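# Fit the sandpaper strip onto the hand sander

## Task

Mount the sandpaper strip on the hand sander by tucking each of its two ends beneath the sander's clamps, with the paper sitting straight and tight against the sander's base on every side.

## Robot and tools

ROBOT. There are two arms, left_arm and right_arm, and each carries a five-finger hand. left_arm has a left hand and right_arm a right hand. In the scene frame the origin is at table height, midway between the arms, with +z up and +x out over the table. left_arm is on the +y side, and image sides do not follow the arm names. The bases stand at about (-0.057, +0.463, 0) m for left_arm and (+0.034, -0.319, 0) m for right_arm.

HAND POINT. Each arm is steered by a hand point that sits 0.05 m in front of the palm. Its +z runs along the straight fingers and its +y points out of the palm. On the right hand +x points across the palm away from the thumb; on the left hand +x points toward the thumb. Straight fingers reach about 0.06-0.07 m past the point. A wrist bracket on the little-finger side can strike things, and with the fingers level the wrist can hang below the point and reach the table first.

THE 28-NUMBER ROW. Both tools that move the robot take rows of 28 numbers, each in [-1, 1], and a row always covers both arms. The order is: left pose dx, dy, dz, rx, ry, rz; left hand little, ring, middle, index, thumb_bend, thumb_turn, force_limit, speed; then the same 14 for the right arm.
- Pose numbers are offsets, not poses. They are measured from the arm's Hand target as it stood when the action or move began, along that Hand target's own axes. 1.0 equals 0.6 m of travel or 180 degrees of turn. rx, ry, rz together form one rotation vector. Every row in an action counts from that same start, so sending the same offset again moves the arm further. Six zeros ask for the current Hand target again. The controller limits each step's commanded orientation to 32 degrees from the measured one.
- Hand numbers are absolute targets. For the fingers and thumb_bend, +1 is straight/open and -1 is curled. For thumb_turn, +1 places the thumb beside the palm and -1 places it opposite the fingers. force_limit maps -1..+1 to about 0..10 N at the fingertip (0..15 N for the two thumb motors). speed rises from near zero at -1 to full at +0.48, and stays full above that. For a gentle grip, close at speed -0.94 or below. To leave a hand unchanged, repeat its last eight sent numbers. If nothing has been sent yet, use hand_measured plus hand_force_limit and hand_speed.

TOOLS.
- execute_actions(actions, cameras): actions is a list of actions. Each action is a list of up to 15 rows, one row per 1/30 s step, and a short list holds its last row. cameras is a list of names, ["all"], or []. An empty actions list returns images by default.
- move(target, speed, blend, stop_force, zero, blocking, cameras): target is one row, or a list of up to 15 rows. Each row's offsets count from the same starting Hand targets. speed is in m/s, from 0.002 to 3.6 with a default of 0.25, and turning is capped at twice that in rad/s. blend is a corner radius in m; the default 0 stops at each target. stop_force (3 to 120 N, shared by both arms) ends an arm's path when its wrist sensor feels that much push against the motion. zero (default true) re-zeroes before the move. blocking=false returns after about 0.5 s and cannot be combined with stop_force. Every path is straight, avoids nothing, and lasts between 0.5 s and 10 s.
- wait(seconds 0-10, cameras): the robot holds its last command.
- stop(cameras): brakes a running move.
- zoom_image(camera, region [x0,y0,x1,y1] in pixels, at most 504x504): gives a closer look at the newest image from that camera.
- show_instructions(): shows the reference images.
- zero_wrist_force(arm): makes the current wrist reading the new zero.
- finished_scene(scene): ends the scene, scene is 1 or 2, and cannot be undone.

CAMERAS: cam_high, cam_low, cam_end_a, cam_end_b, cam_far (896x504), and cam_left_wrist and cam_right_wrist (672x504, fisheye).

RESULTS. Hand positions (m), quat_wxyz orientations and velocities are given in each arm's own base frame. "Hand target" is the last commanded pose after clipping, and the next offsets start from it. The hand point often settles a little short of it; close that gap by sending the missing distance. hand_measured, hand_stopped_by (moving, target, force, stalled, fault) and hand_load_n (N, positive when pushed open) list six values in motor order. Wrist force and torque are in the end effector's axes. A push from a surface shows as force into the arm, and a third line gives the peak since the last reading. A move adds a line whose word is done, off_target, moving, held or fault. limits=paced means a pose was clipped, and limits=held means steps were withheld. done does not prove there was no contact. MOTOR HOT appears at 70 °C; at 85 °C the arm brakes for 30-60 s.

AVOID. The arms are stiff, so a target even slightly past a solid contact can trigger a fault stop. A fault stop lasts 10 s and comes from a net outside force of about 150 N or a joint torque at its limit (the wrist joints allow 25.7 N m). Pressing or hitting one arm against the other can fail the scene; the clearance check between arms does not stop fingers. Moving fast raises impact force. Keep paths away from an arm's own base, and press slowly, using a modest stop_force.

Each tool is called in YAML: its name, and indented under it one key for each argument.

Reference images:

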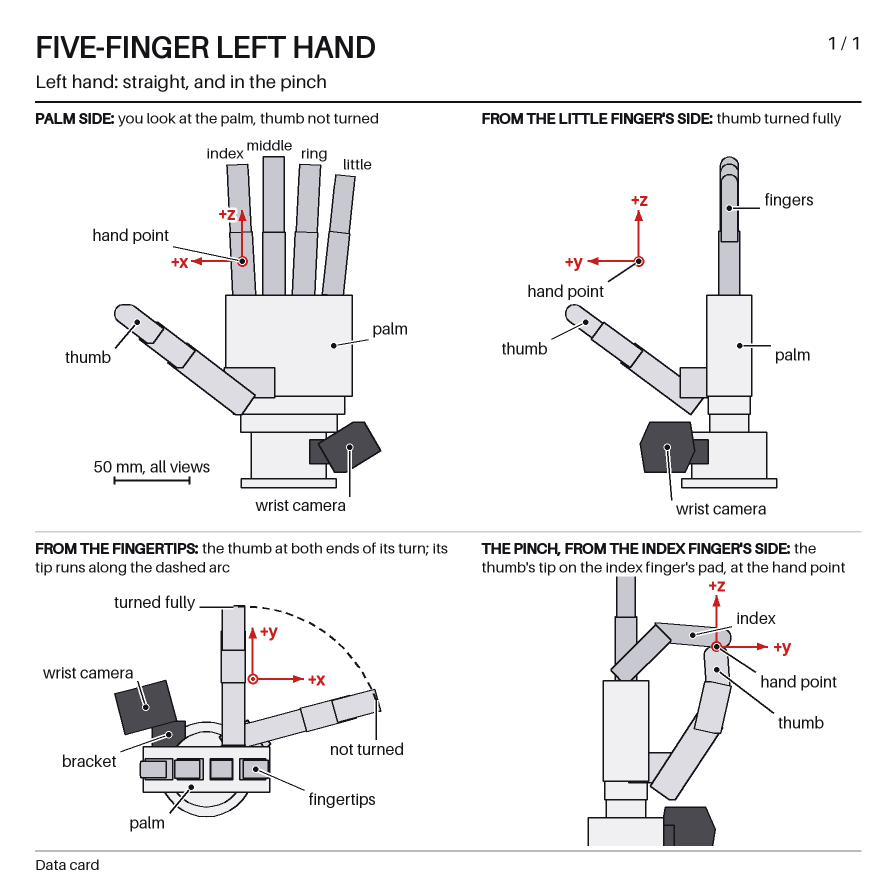

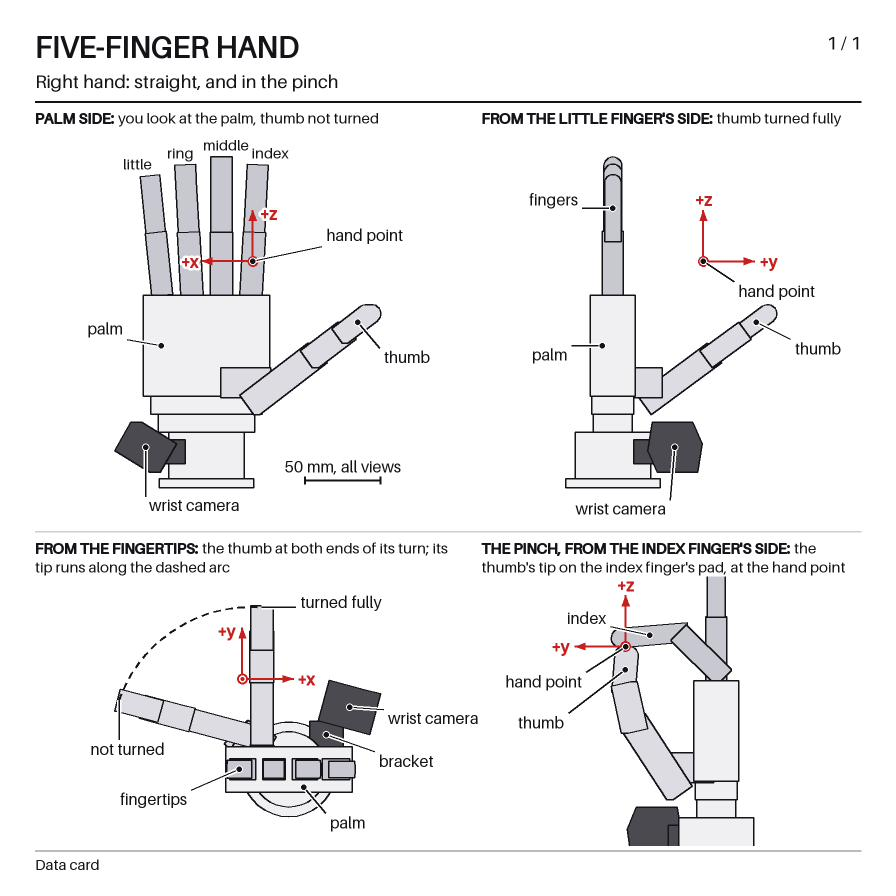

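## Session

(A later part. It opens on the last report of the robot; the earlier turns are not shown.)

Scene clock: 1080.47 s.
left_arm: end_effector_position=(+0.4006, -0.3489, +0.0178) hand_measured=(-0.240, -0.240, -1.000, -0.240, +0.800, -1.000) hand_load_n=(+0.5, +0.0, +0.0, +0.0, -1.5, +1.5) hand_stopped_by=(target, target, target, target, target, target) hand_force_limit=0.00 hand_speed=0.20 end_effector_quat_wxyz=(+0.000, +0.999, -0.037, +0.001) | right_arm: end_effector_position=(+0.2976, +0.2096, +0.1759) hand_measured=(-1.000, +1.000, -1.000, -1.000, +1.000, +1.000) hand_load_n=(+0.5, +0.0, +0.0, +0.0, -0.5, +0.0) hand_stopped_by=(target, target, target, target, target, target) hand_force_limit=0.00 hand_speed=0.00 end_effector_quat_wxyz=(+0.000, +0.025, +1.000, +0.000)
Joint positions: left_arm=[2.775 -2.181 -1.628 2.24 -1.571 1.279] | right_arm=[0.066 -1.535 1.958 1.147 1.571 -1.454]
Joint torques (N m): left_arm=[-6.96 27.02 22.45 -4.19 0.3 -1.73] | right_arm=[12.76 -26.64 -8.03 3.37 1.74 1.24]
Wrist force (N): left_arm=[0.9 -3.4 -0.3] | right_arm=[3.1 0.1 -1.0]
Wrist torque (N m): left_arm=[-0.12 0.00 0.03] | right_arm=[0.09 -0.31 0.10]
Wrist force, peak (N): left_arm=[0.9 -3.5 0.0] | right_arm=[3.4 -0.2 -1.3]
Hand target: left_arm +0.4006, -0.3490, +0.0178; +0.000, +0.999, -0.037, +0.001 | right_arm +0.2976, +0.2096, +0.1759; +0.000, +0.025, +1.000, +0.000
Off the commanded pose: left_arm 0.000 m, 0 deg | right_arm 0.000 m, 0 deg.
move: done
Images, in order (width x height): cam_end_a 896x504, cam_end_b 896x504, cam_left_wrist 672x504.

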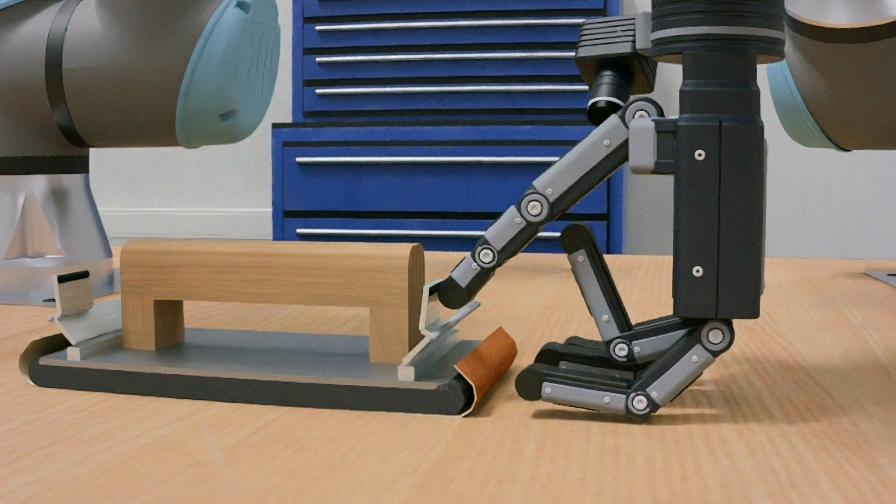

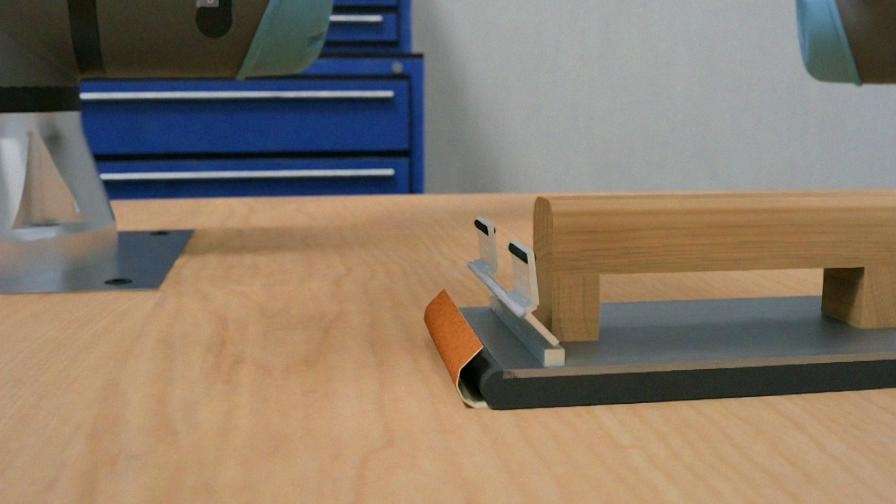

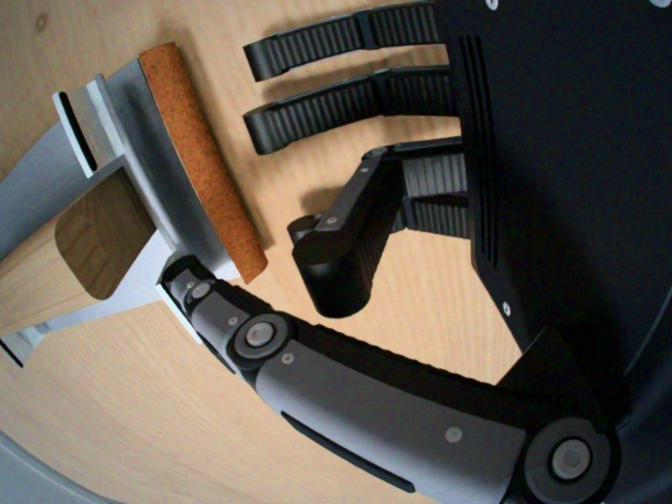

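move:
  target:
    - [0,-0.02,0,0,0,0,-0.24,-0.24,-1,-0.24,0.8,-1,0,0.2,0,0,0,0,0,0,-1,1,-1,-1,1,1,0,0]
    - [0,-0.02,-0.09,0,0,0,-0.24,-0.24,-1,-0.24,1,-1,0,0.2,0,0,0,0,0,0,-1,1,-1,-1,1,1,0,0]
    - [0,-0.15,-0.2,0,0,0,-0.24,-0.24,-1,-0.24,1,-1,0,0.2,0,0,0,0,0,0,-1,1,-1,-1,1,1,0,0]
  speed: 0.2
  cameras: ["cam_far","cam_left_wrist","cam_right_wrist","cam_high","cam_end_a","cam_end_b"]

zoom_image:
  camera: "cam_right_wrist"
  region: [300, 20, 600, 240]

zoom_image:
  camera: "cam_left_wrist"
  region: [50, 50, 300, 250]

zoom_image:
  camera: "cam_end_a"
  region: [360, 230, 560, 430]

zoom_image:
  camera: "cam_far"
  region: [270, 110, 690, 310]

Scene clock: 1097.23 s.
left_arm: end_effector_position=(+0.4071, -0.2593, +0.1377) hand_measured=(-0.240, -0.240, -1.000, -0.240, +1.000, -1.000) hand_load_n=(+0.0, +0.0, +0.0, +0.0, +0.0, +0.0) hand_stopped_by=(target, target, target, target, target, target) hand_force_limit=0.00 hand_speed=0.20 end_effector_quat_wxyz=(+0.000, +0.999, -0.037, +0.001) | right_arm: end_effector_position=(+0.2976, +0.2096, +0.1759) hand_measured=(-1.000, +1.000, -1.000, -1.000, +1.000, +1.000) hand_load_n=(+0.0, +0.0, +0.0, +0.0, +0.0, +0.0) hand_stopped_by=(target, target, target, target, target, target) hand_force_limit=0.00 hand_speed=0.00 end_effector_quat_wxyz=(+0.000, +0.025, +1.000, +0.000)
Joint positions: left_arm=[2.981 -1.941 -1.651 2.023 -1.57 1.485] | right_arm=[0.066 -1.535 1.958 1.147 1.571 -1.454]
Joint torques (N m): left_arm=[6.61 36.01 5.99 -4.38 1.24 1.38] | right_arm=[12.38 -26.22 -8.74 3.77 1.64 1.37]
Wrist force (N): left_arm=[0.0 0.2 0.3] | right_arm=[3.0 0.1 -1.3]
Wrist torque (N m): left_arm=[0.06 0.06 -0.12] | right_arm=[0.11 -0.28 0.09]
Wrist force, peak (N): left_arm=[0.9 -3.6 -0.4] | right_arm=[3.5 0.2 -1.4]
Hand target: left_arm +0.4071, -0.2592, +0.1378; +0.000, +0.999, -0.037, +0.001 | right_arm +0.2976, +0.2096, +0.1759; +0.000, +0.025, +1.000, +0.000
Off the commanded pose: left_arm 0.000 m, 0 deg | right_arm 0.000 m, 0 deg.
move: done
Images, in order (width x height): cam_high 896x504, cam_end_a 896x504, cam_end_b 896x504, cam_far 896x504, cam_left_wrist 672x504, cam_right_wrist 672x504.

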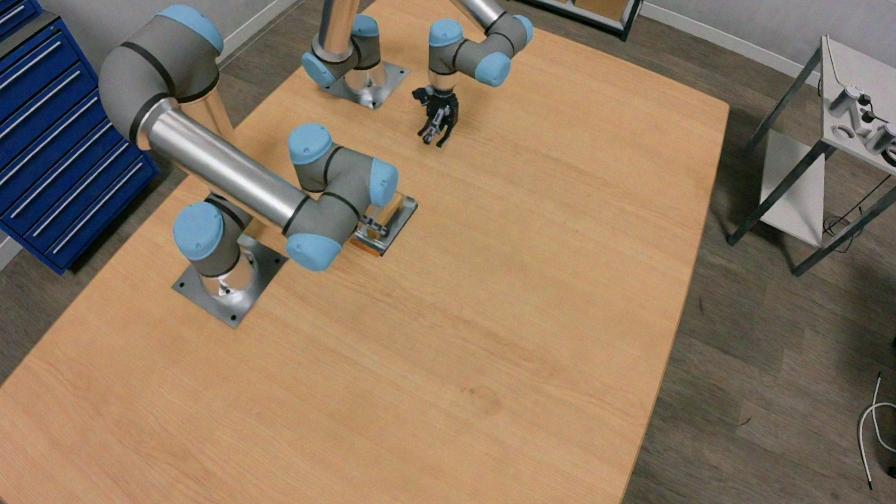

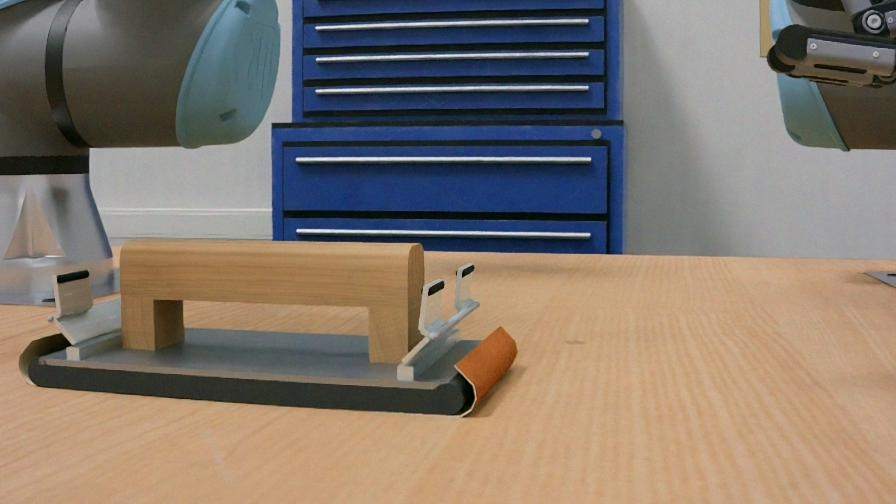

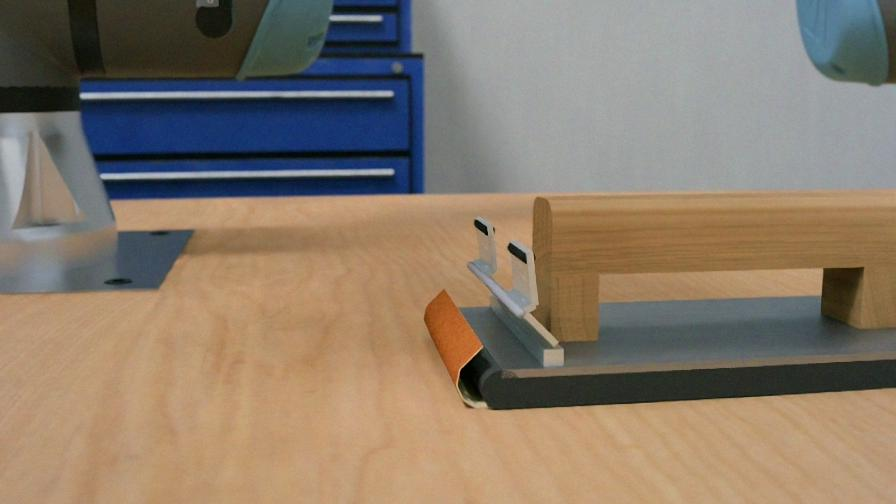

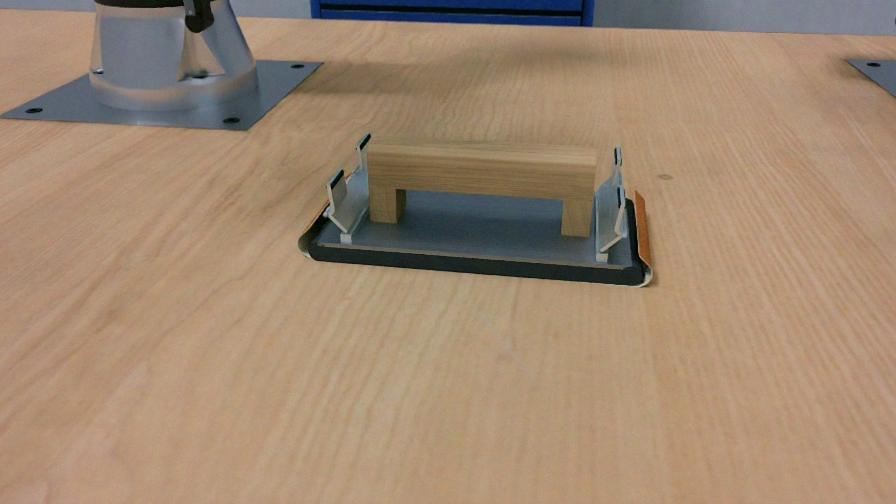

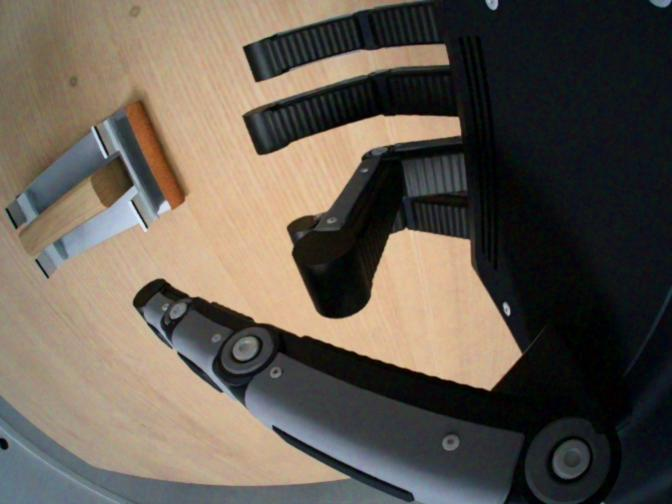

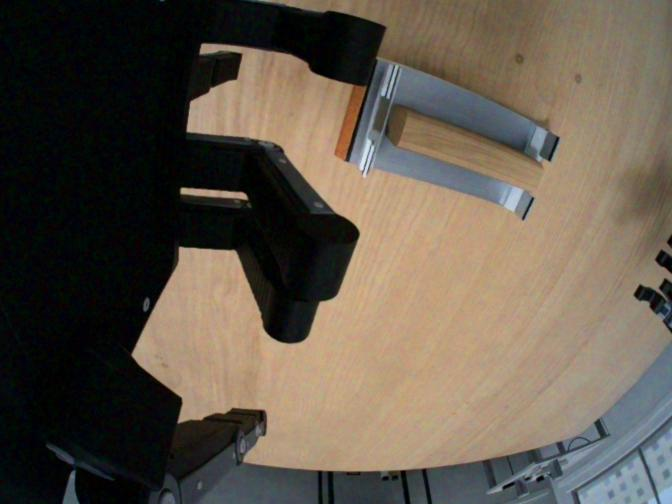

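Scaled by 1.680 from the camera's 672x504 image, which has a finer 960x720 frame.

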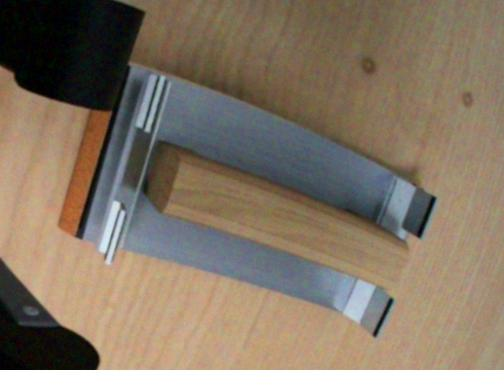

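Scaled by 2.016 from the camera's 672x504 image, which has a finer 960x720 frame.

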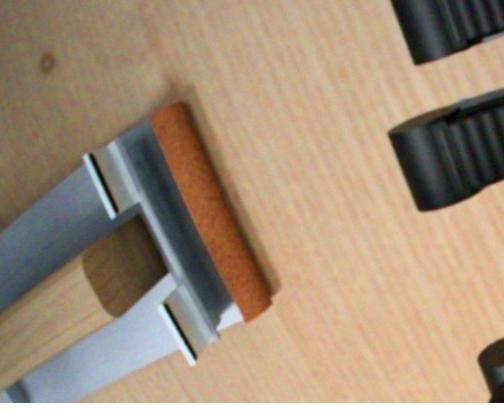

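Scaled by 2.520 from the camera's 896x504 image, which has a finer 1280x720 frame.

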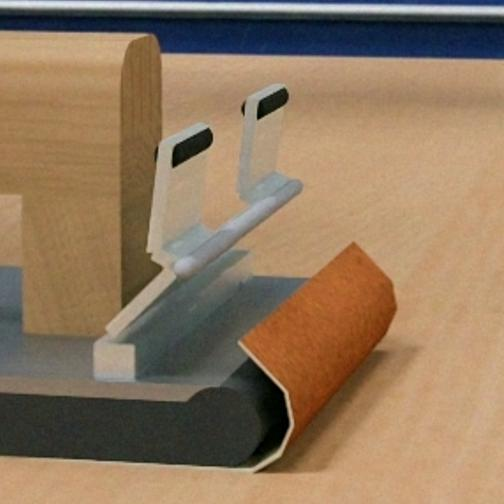

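Scaled by 1.200 from the camera's 896x504 image, which has a finer 1280x720 frame.

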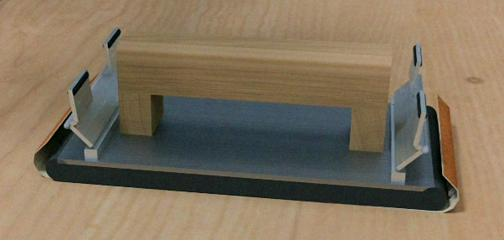

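move:
  target:
    - [0.0007,0.1705,0.1197,0,0,0,-0.24,-0.24,-1,-0.24,1,-1,0,0.2,0,0,0,0,0,0,-1,1,-1,-1,1,1,0,0]
    - [0.0007,0.1705,0.1998,0,0,0,-0.24,-0.24,-1,-0.24,1,-1,0,0.2,0,0,0,0,0,0,-1,1,-1,-1,1,1,0,0]
  speed: [0.2,0.1]
  cameras: ["cam_end_a","cam_far","cam_left_wrist"]

zoom_image:
  camera: "cam_end_a"
  region: [360, 230, 620, 430]

Scene clock: 1122.03 s.
left_arm: end_effector_position=(+0.4001, -0.3613, +0.0182) hand_measured=(-0.240, -0.240, -1.000, -0.240, +1.000, -1.000) hand_load_n=(+0.0, +0.0, +0.0, +0.0, +0.0, +0.0) hand_stopped_by=(target, target, target, target, target, target) hand_force_limit=0.00 hand_speed=0.20 end_effector_quat_wxyz=(+0.000, +0.999, -0.037, +0.001) | right_arm: end_effector_position=(+0.2976, +0.2096, +0.1759) hand_measured=(-1.000, +1.000, -1.000, -1.000, +1.000, +1.000) hand_load_n=(+0.0, -0.5, +0.0, +0.0, +0.0, +0.0) hand_stopped_by=(target, target, target, target, target, target) hand_force_limit=0.00 hand_speed=0.00 end_effector_quat_wxyz=(+0.000, +0.025, +1.000, +0.000)
Joint positions: left_arm=[2.749 -2.194 -1.603 2.228 -1.571 1.253] | right_arm=[0.066 -1.535 1.958 1.147 1.571 -1.454]
Joint torques (N m): left_arm=[-6.04 28.12 4.42 -0.92 0.72 -1.93] | right_arm=[12.36 -25.99 -8.9 4.06 1.81 1.31]
Wrist force (N): left_arm=[0.3 0.2 0.5] | right_arm=[3.0 0.4 -1.2]
Wrist torque (N m): left_arm=[0.05 0.02 0.03] | right_arm=[0.14 -0.27 0.10]
Wrist force, peak (N): left_arm=[0.1 1.1 1.1] | right_arm=[3.4 0.2 -1.6]
Hand target: left_arm +0.4001, -0.3613, +0.0180; +0.000, +0.999, -0.037, +0.001 | right_arm +0.2976, +0.2096, +0.1759; +0.000, +0.025, +1.000, +0.000
Off the commanded pose: left_arm 0.000 m, 0 deg | right_arm 0.000 m, 0 deg.
move: done
Images, in order (width x height): cam_end_a 896x504, cam_far 896x504, cam_left_wrist 672x504.

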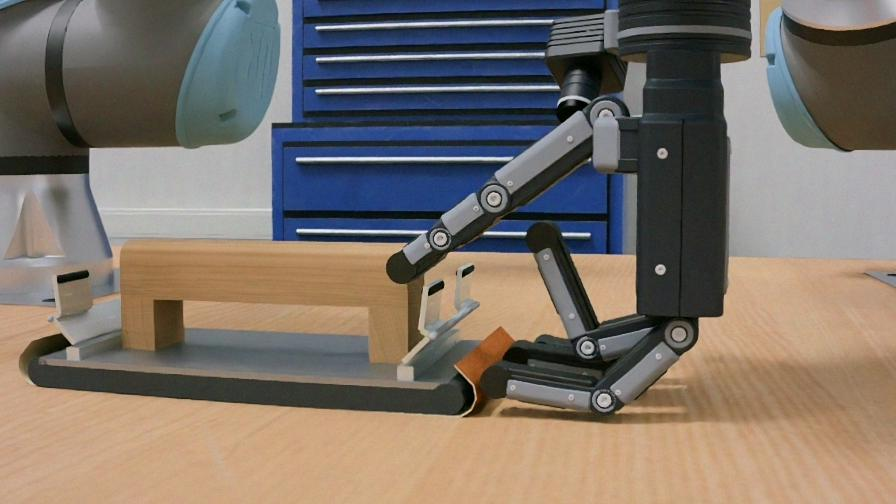

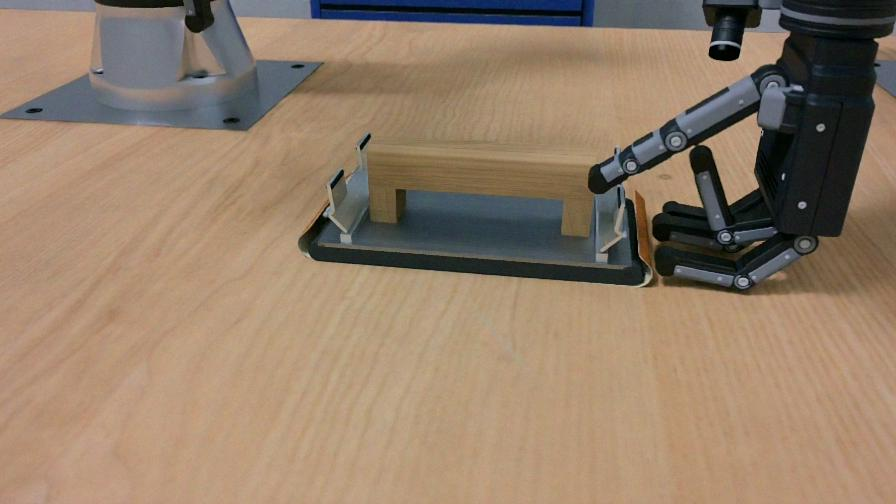

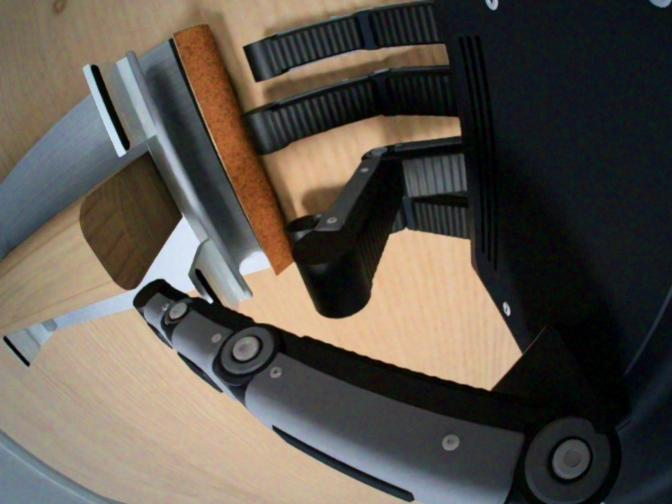

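Scaled by 1.938 from the camera's 896x504 image, which has a finer 1280x720 frame.

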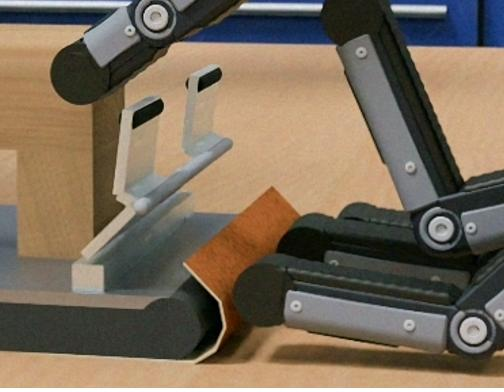

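move:
  target: [0,0.0083,0,0,0,0,-0.24,-0.24,-1,-0.24,1,-1,0,0.2,0,0,0,0,0,0,-1,1,-1,-1,1,1,0,0]
  speed: 0.02
  cameras: ["cam_end_a","cam_far","cam_left_wrist"]

zoom_image:
  camera: "cam_end_a"
  region: [360, 230, 620, 430]

zoom_image:
  camera: "cam_left_wrist"
  region: [50, 10, 350, 310]

Scene clock: 1136.63 s.
left_arm: end_effector_position=(+0.3998, -0.3661, +0.0180) hand_measured=(-0.240, -0.240, -1.000, -0.240, +1.000, -1.000) hand_load_n=(+0.0, +0.0, +0.5, -0.5, +0.0, +0.0) hand_stopped_by=(target, target, target, target, target, target) hand_force_limit=0.00 hand_speed=0.20 end_effector_quat_wxyz=(+0.000, +0.999, -0.037, +0.001) | right_arm: end_effector_position=(+0.2976, +0.2096, +0.1759) hand_measured=(-1.000, +1.000, -1.000, -1.000, +1.000, +1.000) hand_load_n=(+0.0, +0.0, +0.0, +0.0, +0.0, +0.0) hand_stopped_by=(target, target, target, target, target, target) hand_force_limit=0.00 hand_speed=0.00 end_effector_quat_wxyz=(+0.000, +0.025, +1.000, +0.000)
Joint positions: left_arm=[2.739 -2.2 -1.593 2.224 -1.571 1.243] | right_arm=[0.066 -1.535 1.958 1.147 1.571 -1.454]
Joint torques (N m): left_arm=[-7.15 28.07 23.96 -4.44 0.36 -2.06] | right_arm=[12.36 -25.55 -10.02 4.28 1.65 1.36]
Wrist force (N): left_arm=[0.3 -0.2 -0.1] | right_arm=[2.9 -0.1 -1.4]
Wrist torque (N m): left_arm=[0.05 0.01 0.03] | right_arm=[0.09 -0.26 0.08]
Wrist force, peak (N): left_arm=[0.1 0.3 0.7] | right_arm=[3.4 -0.1 -1.2]
Hand target: left_arm +0.3998, -0.3663, +0.0180; +0.000, +0.999, -0.037, +0.001 | right_arm +0.2976, +0.2096, +0.1759; +0.000, +0.025, +1.000, +0.000
Off the commanded pose: left_arm 0.000 m, 0 deg | right_arm 0.000 m, 0 deg.
move: done
Images, in order (width x height): cam_end_a 896x504, cam_far 896x504, cam_left_wrist 672x504.

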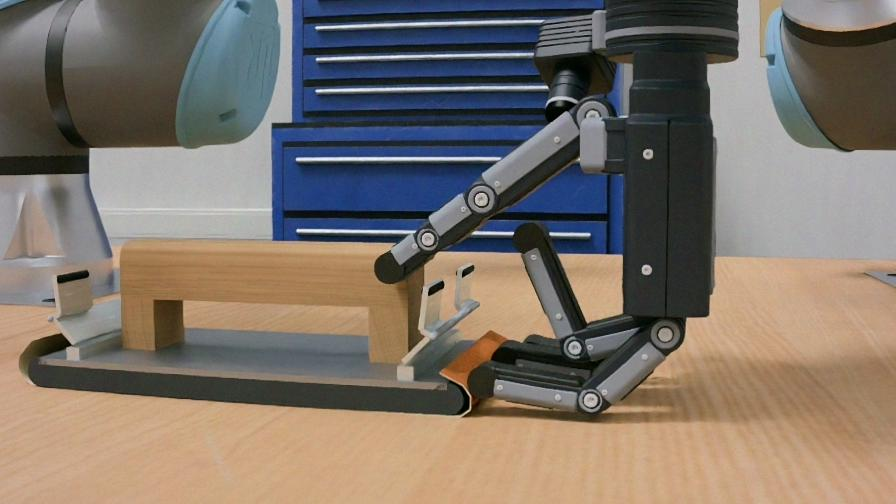

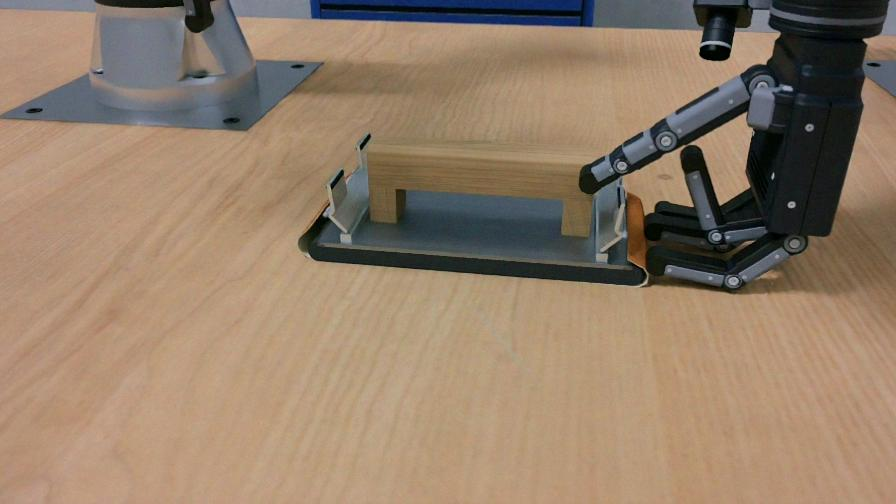

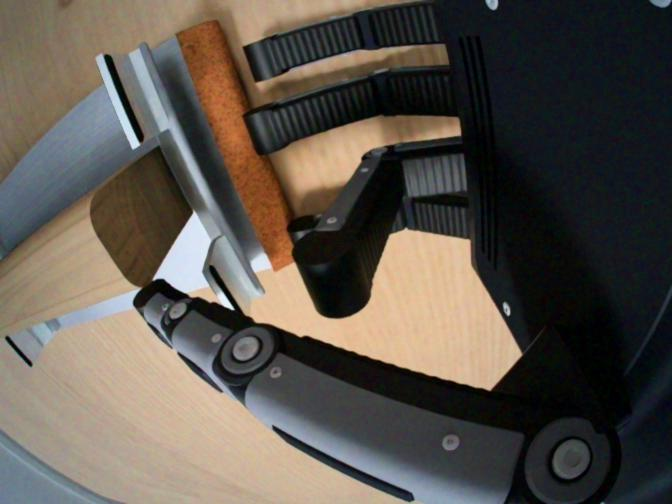

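Scaled by 1.938 from the camera's 896x504 image, which has a finer 1280x720 frame.

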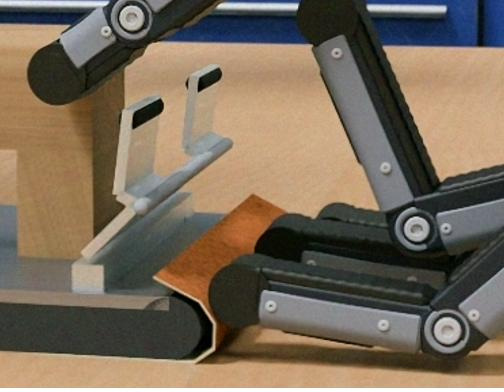

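Scaled by 1.680 from the camera's 672x504 image, which has a finer 960x720 frame.

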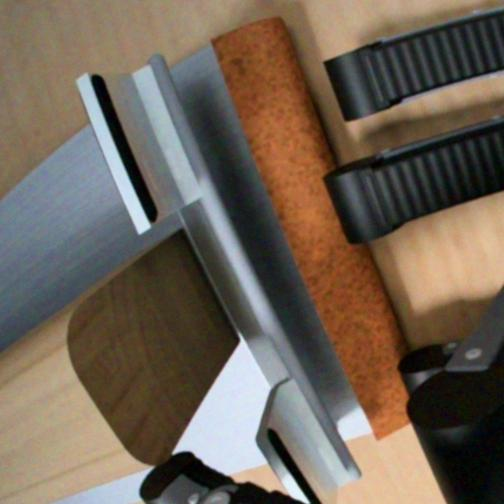

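move:
  target: [0,0.0042,0,0,0,0,-0.24,-0.24,-1,-0.24,1,-1,0,0.2,0,0,0,0,0,0,-1,1,-1,-1,1,1,0,0]
  speed: 0.02
  cameras: ["cam_end_a","cam_far","cam_left_wrist"]

zoom_image:
  camera: "cam_end_a"
  region: [360, 230, 620, 430]

zoom_image:
  camera: "cam_left_wrist"
  region: [50, 10, 350, 310]

Scene clock: 1145.10 s.
left_arm: end_effector_position=(+0.3996, -0.3687, +0.0180) hand_measured=(-0.240, -0.240, -1.000, -0.240, +1.000, -1.000) hand_load_n=(+0.0, -0.5, +0.0, -1.0, +0.0, +0.0) hand_stopped_by=(target, target, target, target, target, target) hand_force_limit=0.00 hand_speed=0.20 end_effector_quat_wxyz=(+0.000, +0.999, -0.037, +0.001) | right_arm: end_effector_position=(+0.2976, +0.2096, +0.1759) hand_measured=(-1.000, +1.000, -1.000, -1.000, +1.000, +1.000) hand_load_n=(+0.0, +0.0, +0.0, +0.0, -0.5, +0.0) hand_stopped_by=(target, target, target, target, target, target) hand_force_limit=0.00 hand_speed=0.00 end_effector_quat_wxyz=(+0.000, +0.025, +1.000, +0.000)
Joint positions: left_arm=[2.734 -2.203 -1.588 2.222 -1.571 1.238] | right_arm=[0.066 -1.535 1.958 1.147 1.571 -1.454]
Joint torques (N m): left_arm=[-7.02 25.72 23.42 -4.14 -1.1 -1.7] | right_arm=[12.64 -25.62 -10.06 4.38 1.75 1.36]
Wrist force (N): left_arm=[0.3 -1.5 -1.3] | right_arm=[3.2 0.0 -1.2]
Wrist torque (N m): left_arm=[0.03 0.01 0.04] | right_arm=[0.08 -0.32 0.10]
Wrist force, peak (N): left_arm=[0.2 -1.3 -1.6] | right_arm=[3.4 0.2 -1.2]
Hand target: left_arm +0.3996, -0.3688, +0.0180; +0.000, +0.999, -0.037, +0.001 | right_arm +0.2976, +0.2096, +0.1759; +0.000, +0.025, +1.000, +0.000
Off the commanded pose: left_arm 0.000 m, 0 deg | right_arm 0.000 m, 0 deg.
move: done
Images, in order (width x height): cam_end_a 896x504, cam_far 896x504, cam_left_wrist 672x504.

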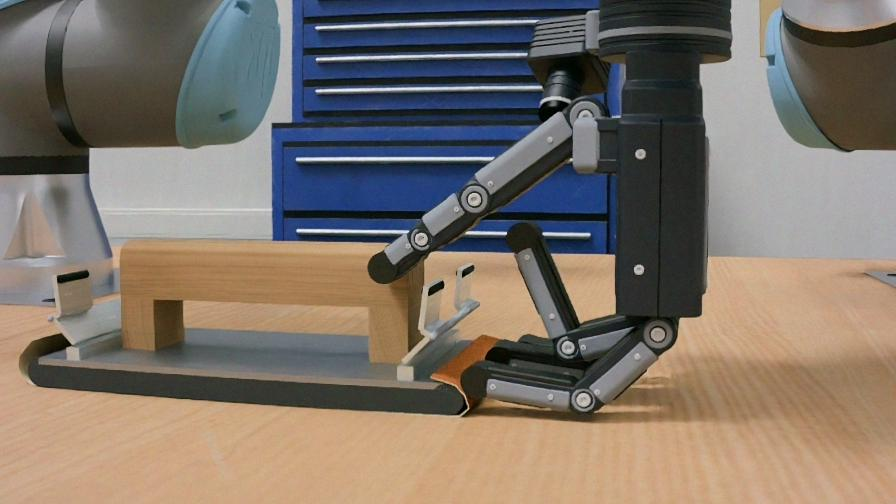

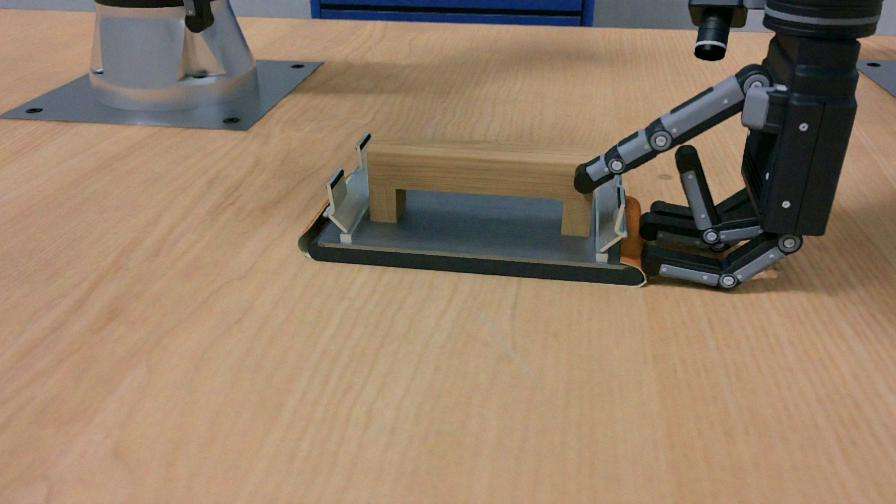

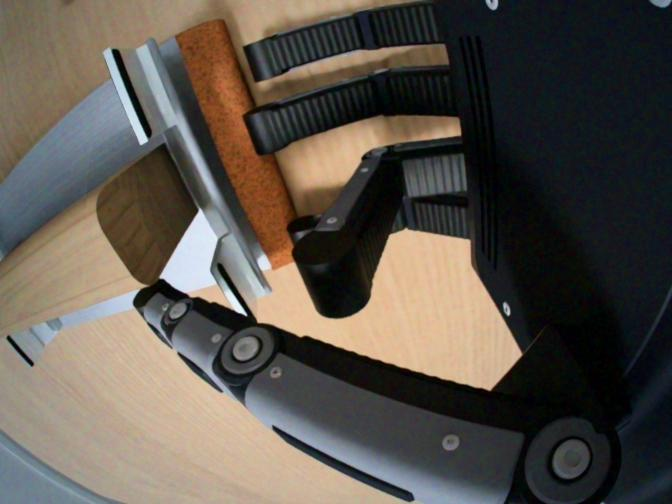

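Scaled by 1.938 from the camera's 896x504 image, which has a finer 1280x720 frame.

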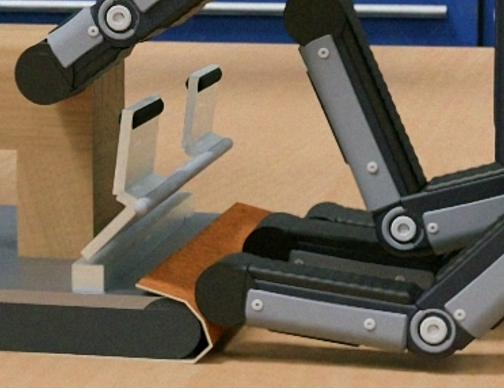

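Scaled by 1.680 from the camera's 672x504 image, which has a finer 960x720 frame.

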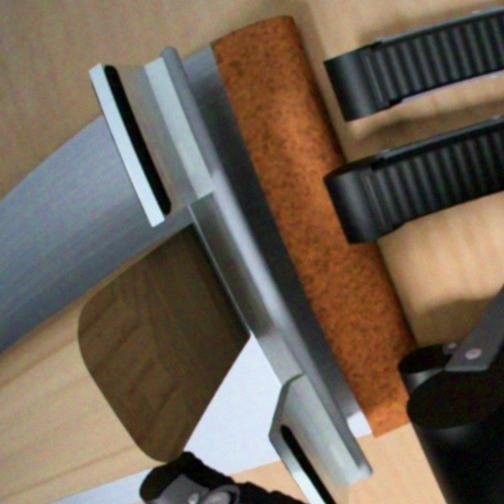

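move:
  target: [0,0,0,0,0,0,-0.24,-0.24,-1,-0.24,0.6,-1,0.5,-0.5,0,0,0,0,0,0,-1,1,-1,-1,1,1,0,0]
  cameras: ["cam_end_a","cam_left_wrist"]

zoom_image:
  camera: "cam_end_a"
  region: [360, 230, 620, 430]

Scene clock: 1152.90 s.
left_arm: end_effector_position=(+0.3996, -0.3688, +0.0180) hand_measured=(-0.240, -0.240, -1.000, -0.240, +0.600, -1.000) hand_load_n=(+0.0, -1.0, +0.5, -2.5, +0.0, +0.0) hand_stopped_by=(target, target, target, target, target, target) hand_force_limit=0.50 hand_speed=-0.50 end_effector_quat_wxyz=(+0.000, +0.999, -0.037, +0.001) | right_arm: end_effector_position=(+0.2976, +0.2096, +0.1759) hand_measured=(-1.000, +1.000, -1.000, -1.000, +1.000, +1.000) hand_load_n=(+0.0, +0.0, +0.0, +0.0, +0.0, +0.0) hand_stopped_by=(target, target, target, target, target, target) hand_force_limit=0.00 hand_speed=0.00 end_effector_quat_wxyz=(+0.000, +0.025, +1.000, +0.000)
Joint positions: left_arm=[2.734 -2.203 -1.588 2.222 -1.571 1.238] | right_arm=[0.066 -1.535 1.958 1.147 1.571 -1.454]
Joint torques (N m): left_arm=[-3.17 27.1 16.85 -3.52 -0.41 -1.92] | right_arm=[12.27 -24.76 -10.44 4.29 1.7 1.35]
Wrist force (N): left_arm=[0.1 -2.5 -2.8] | right_arm=[3.0 0.2 -1.0]
Wrist torque (N m): left_arm=[0.00 0.00 0.06] | right_arm=[0.11 -0.30 0.10]
Wrist force, peak (N): left_arm=[0.2 0.7 -7.4] | right_arm=[3.6 0.0 -1.2]
Hand target: left_arm +0.3996, -0.3688, +0.0180; +0.000, +0.999, -0.037, +0.001 | right_arm +0.2976, +0.2096, +0.1759; +0.000, +0.025, +1.000, +0.000
Off the commanded pose: left_arm 0.000 m, 0 deg | right_arm 0.000 m, 0 deg.
move: done
Images, in order (width x height): cam_end_a 896x504, cam_left_wrist 672x504.

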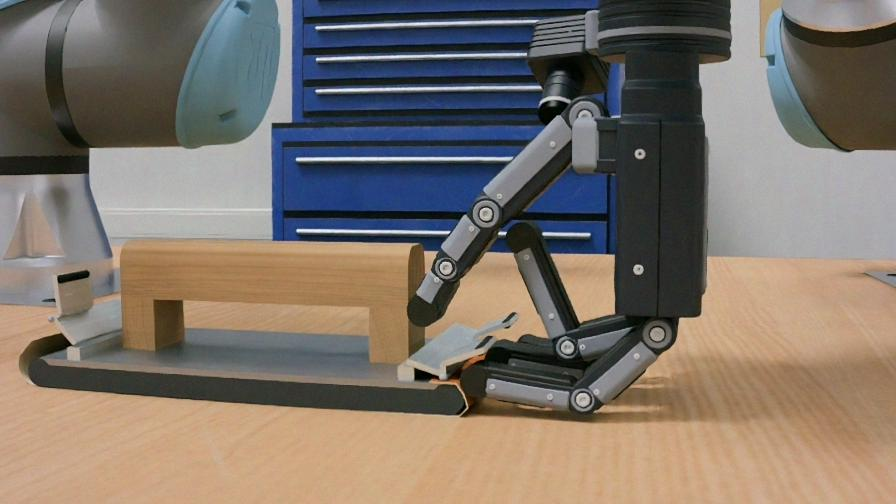

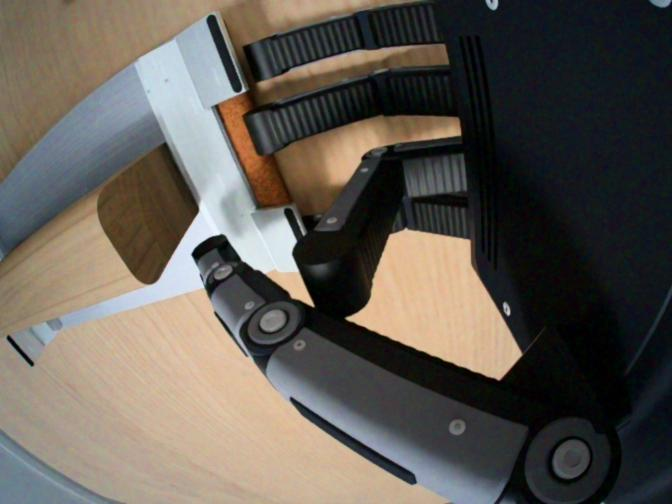

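Scaled by 1.938 from the camera's 896x504 image, which has a finer 1280x720 frame.

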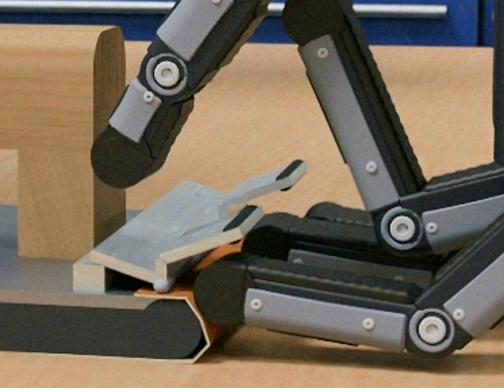

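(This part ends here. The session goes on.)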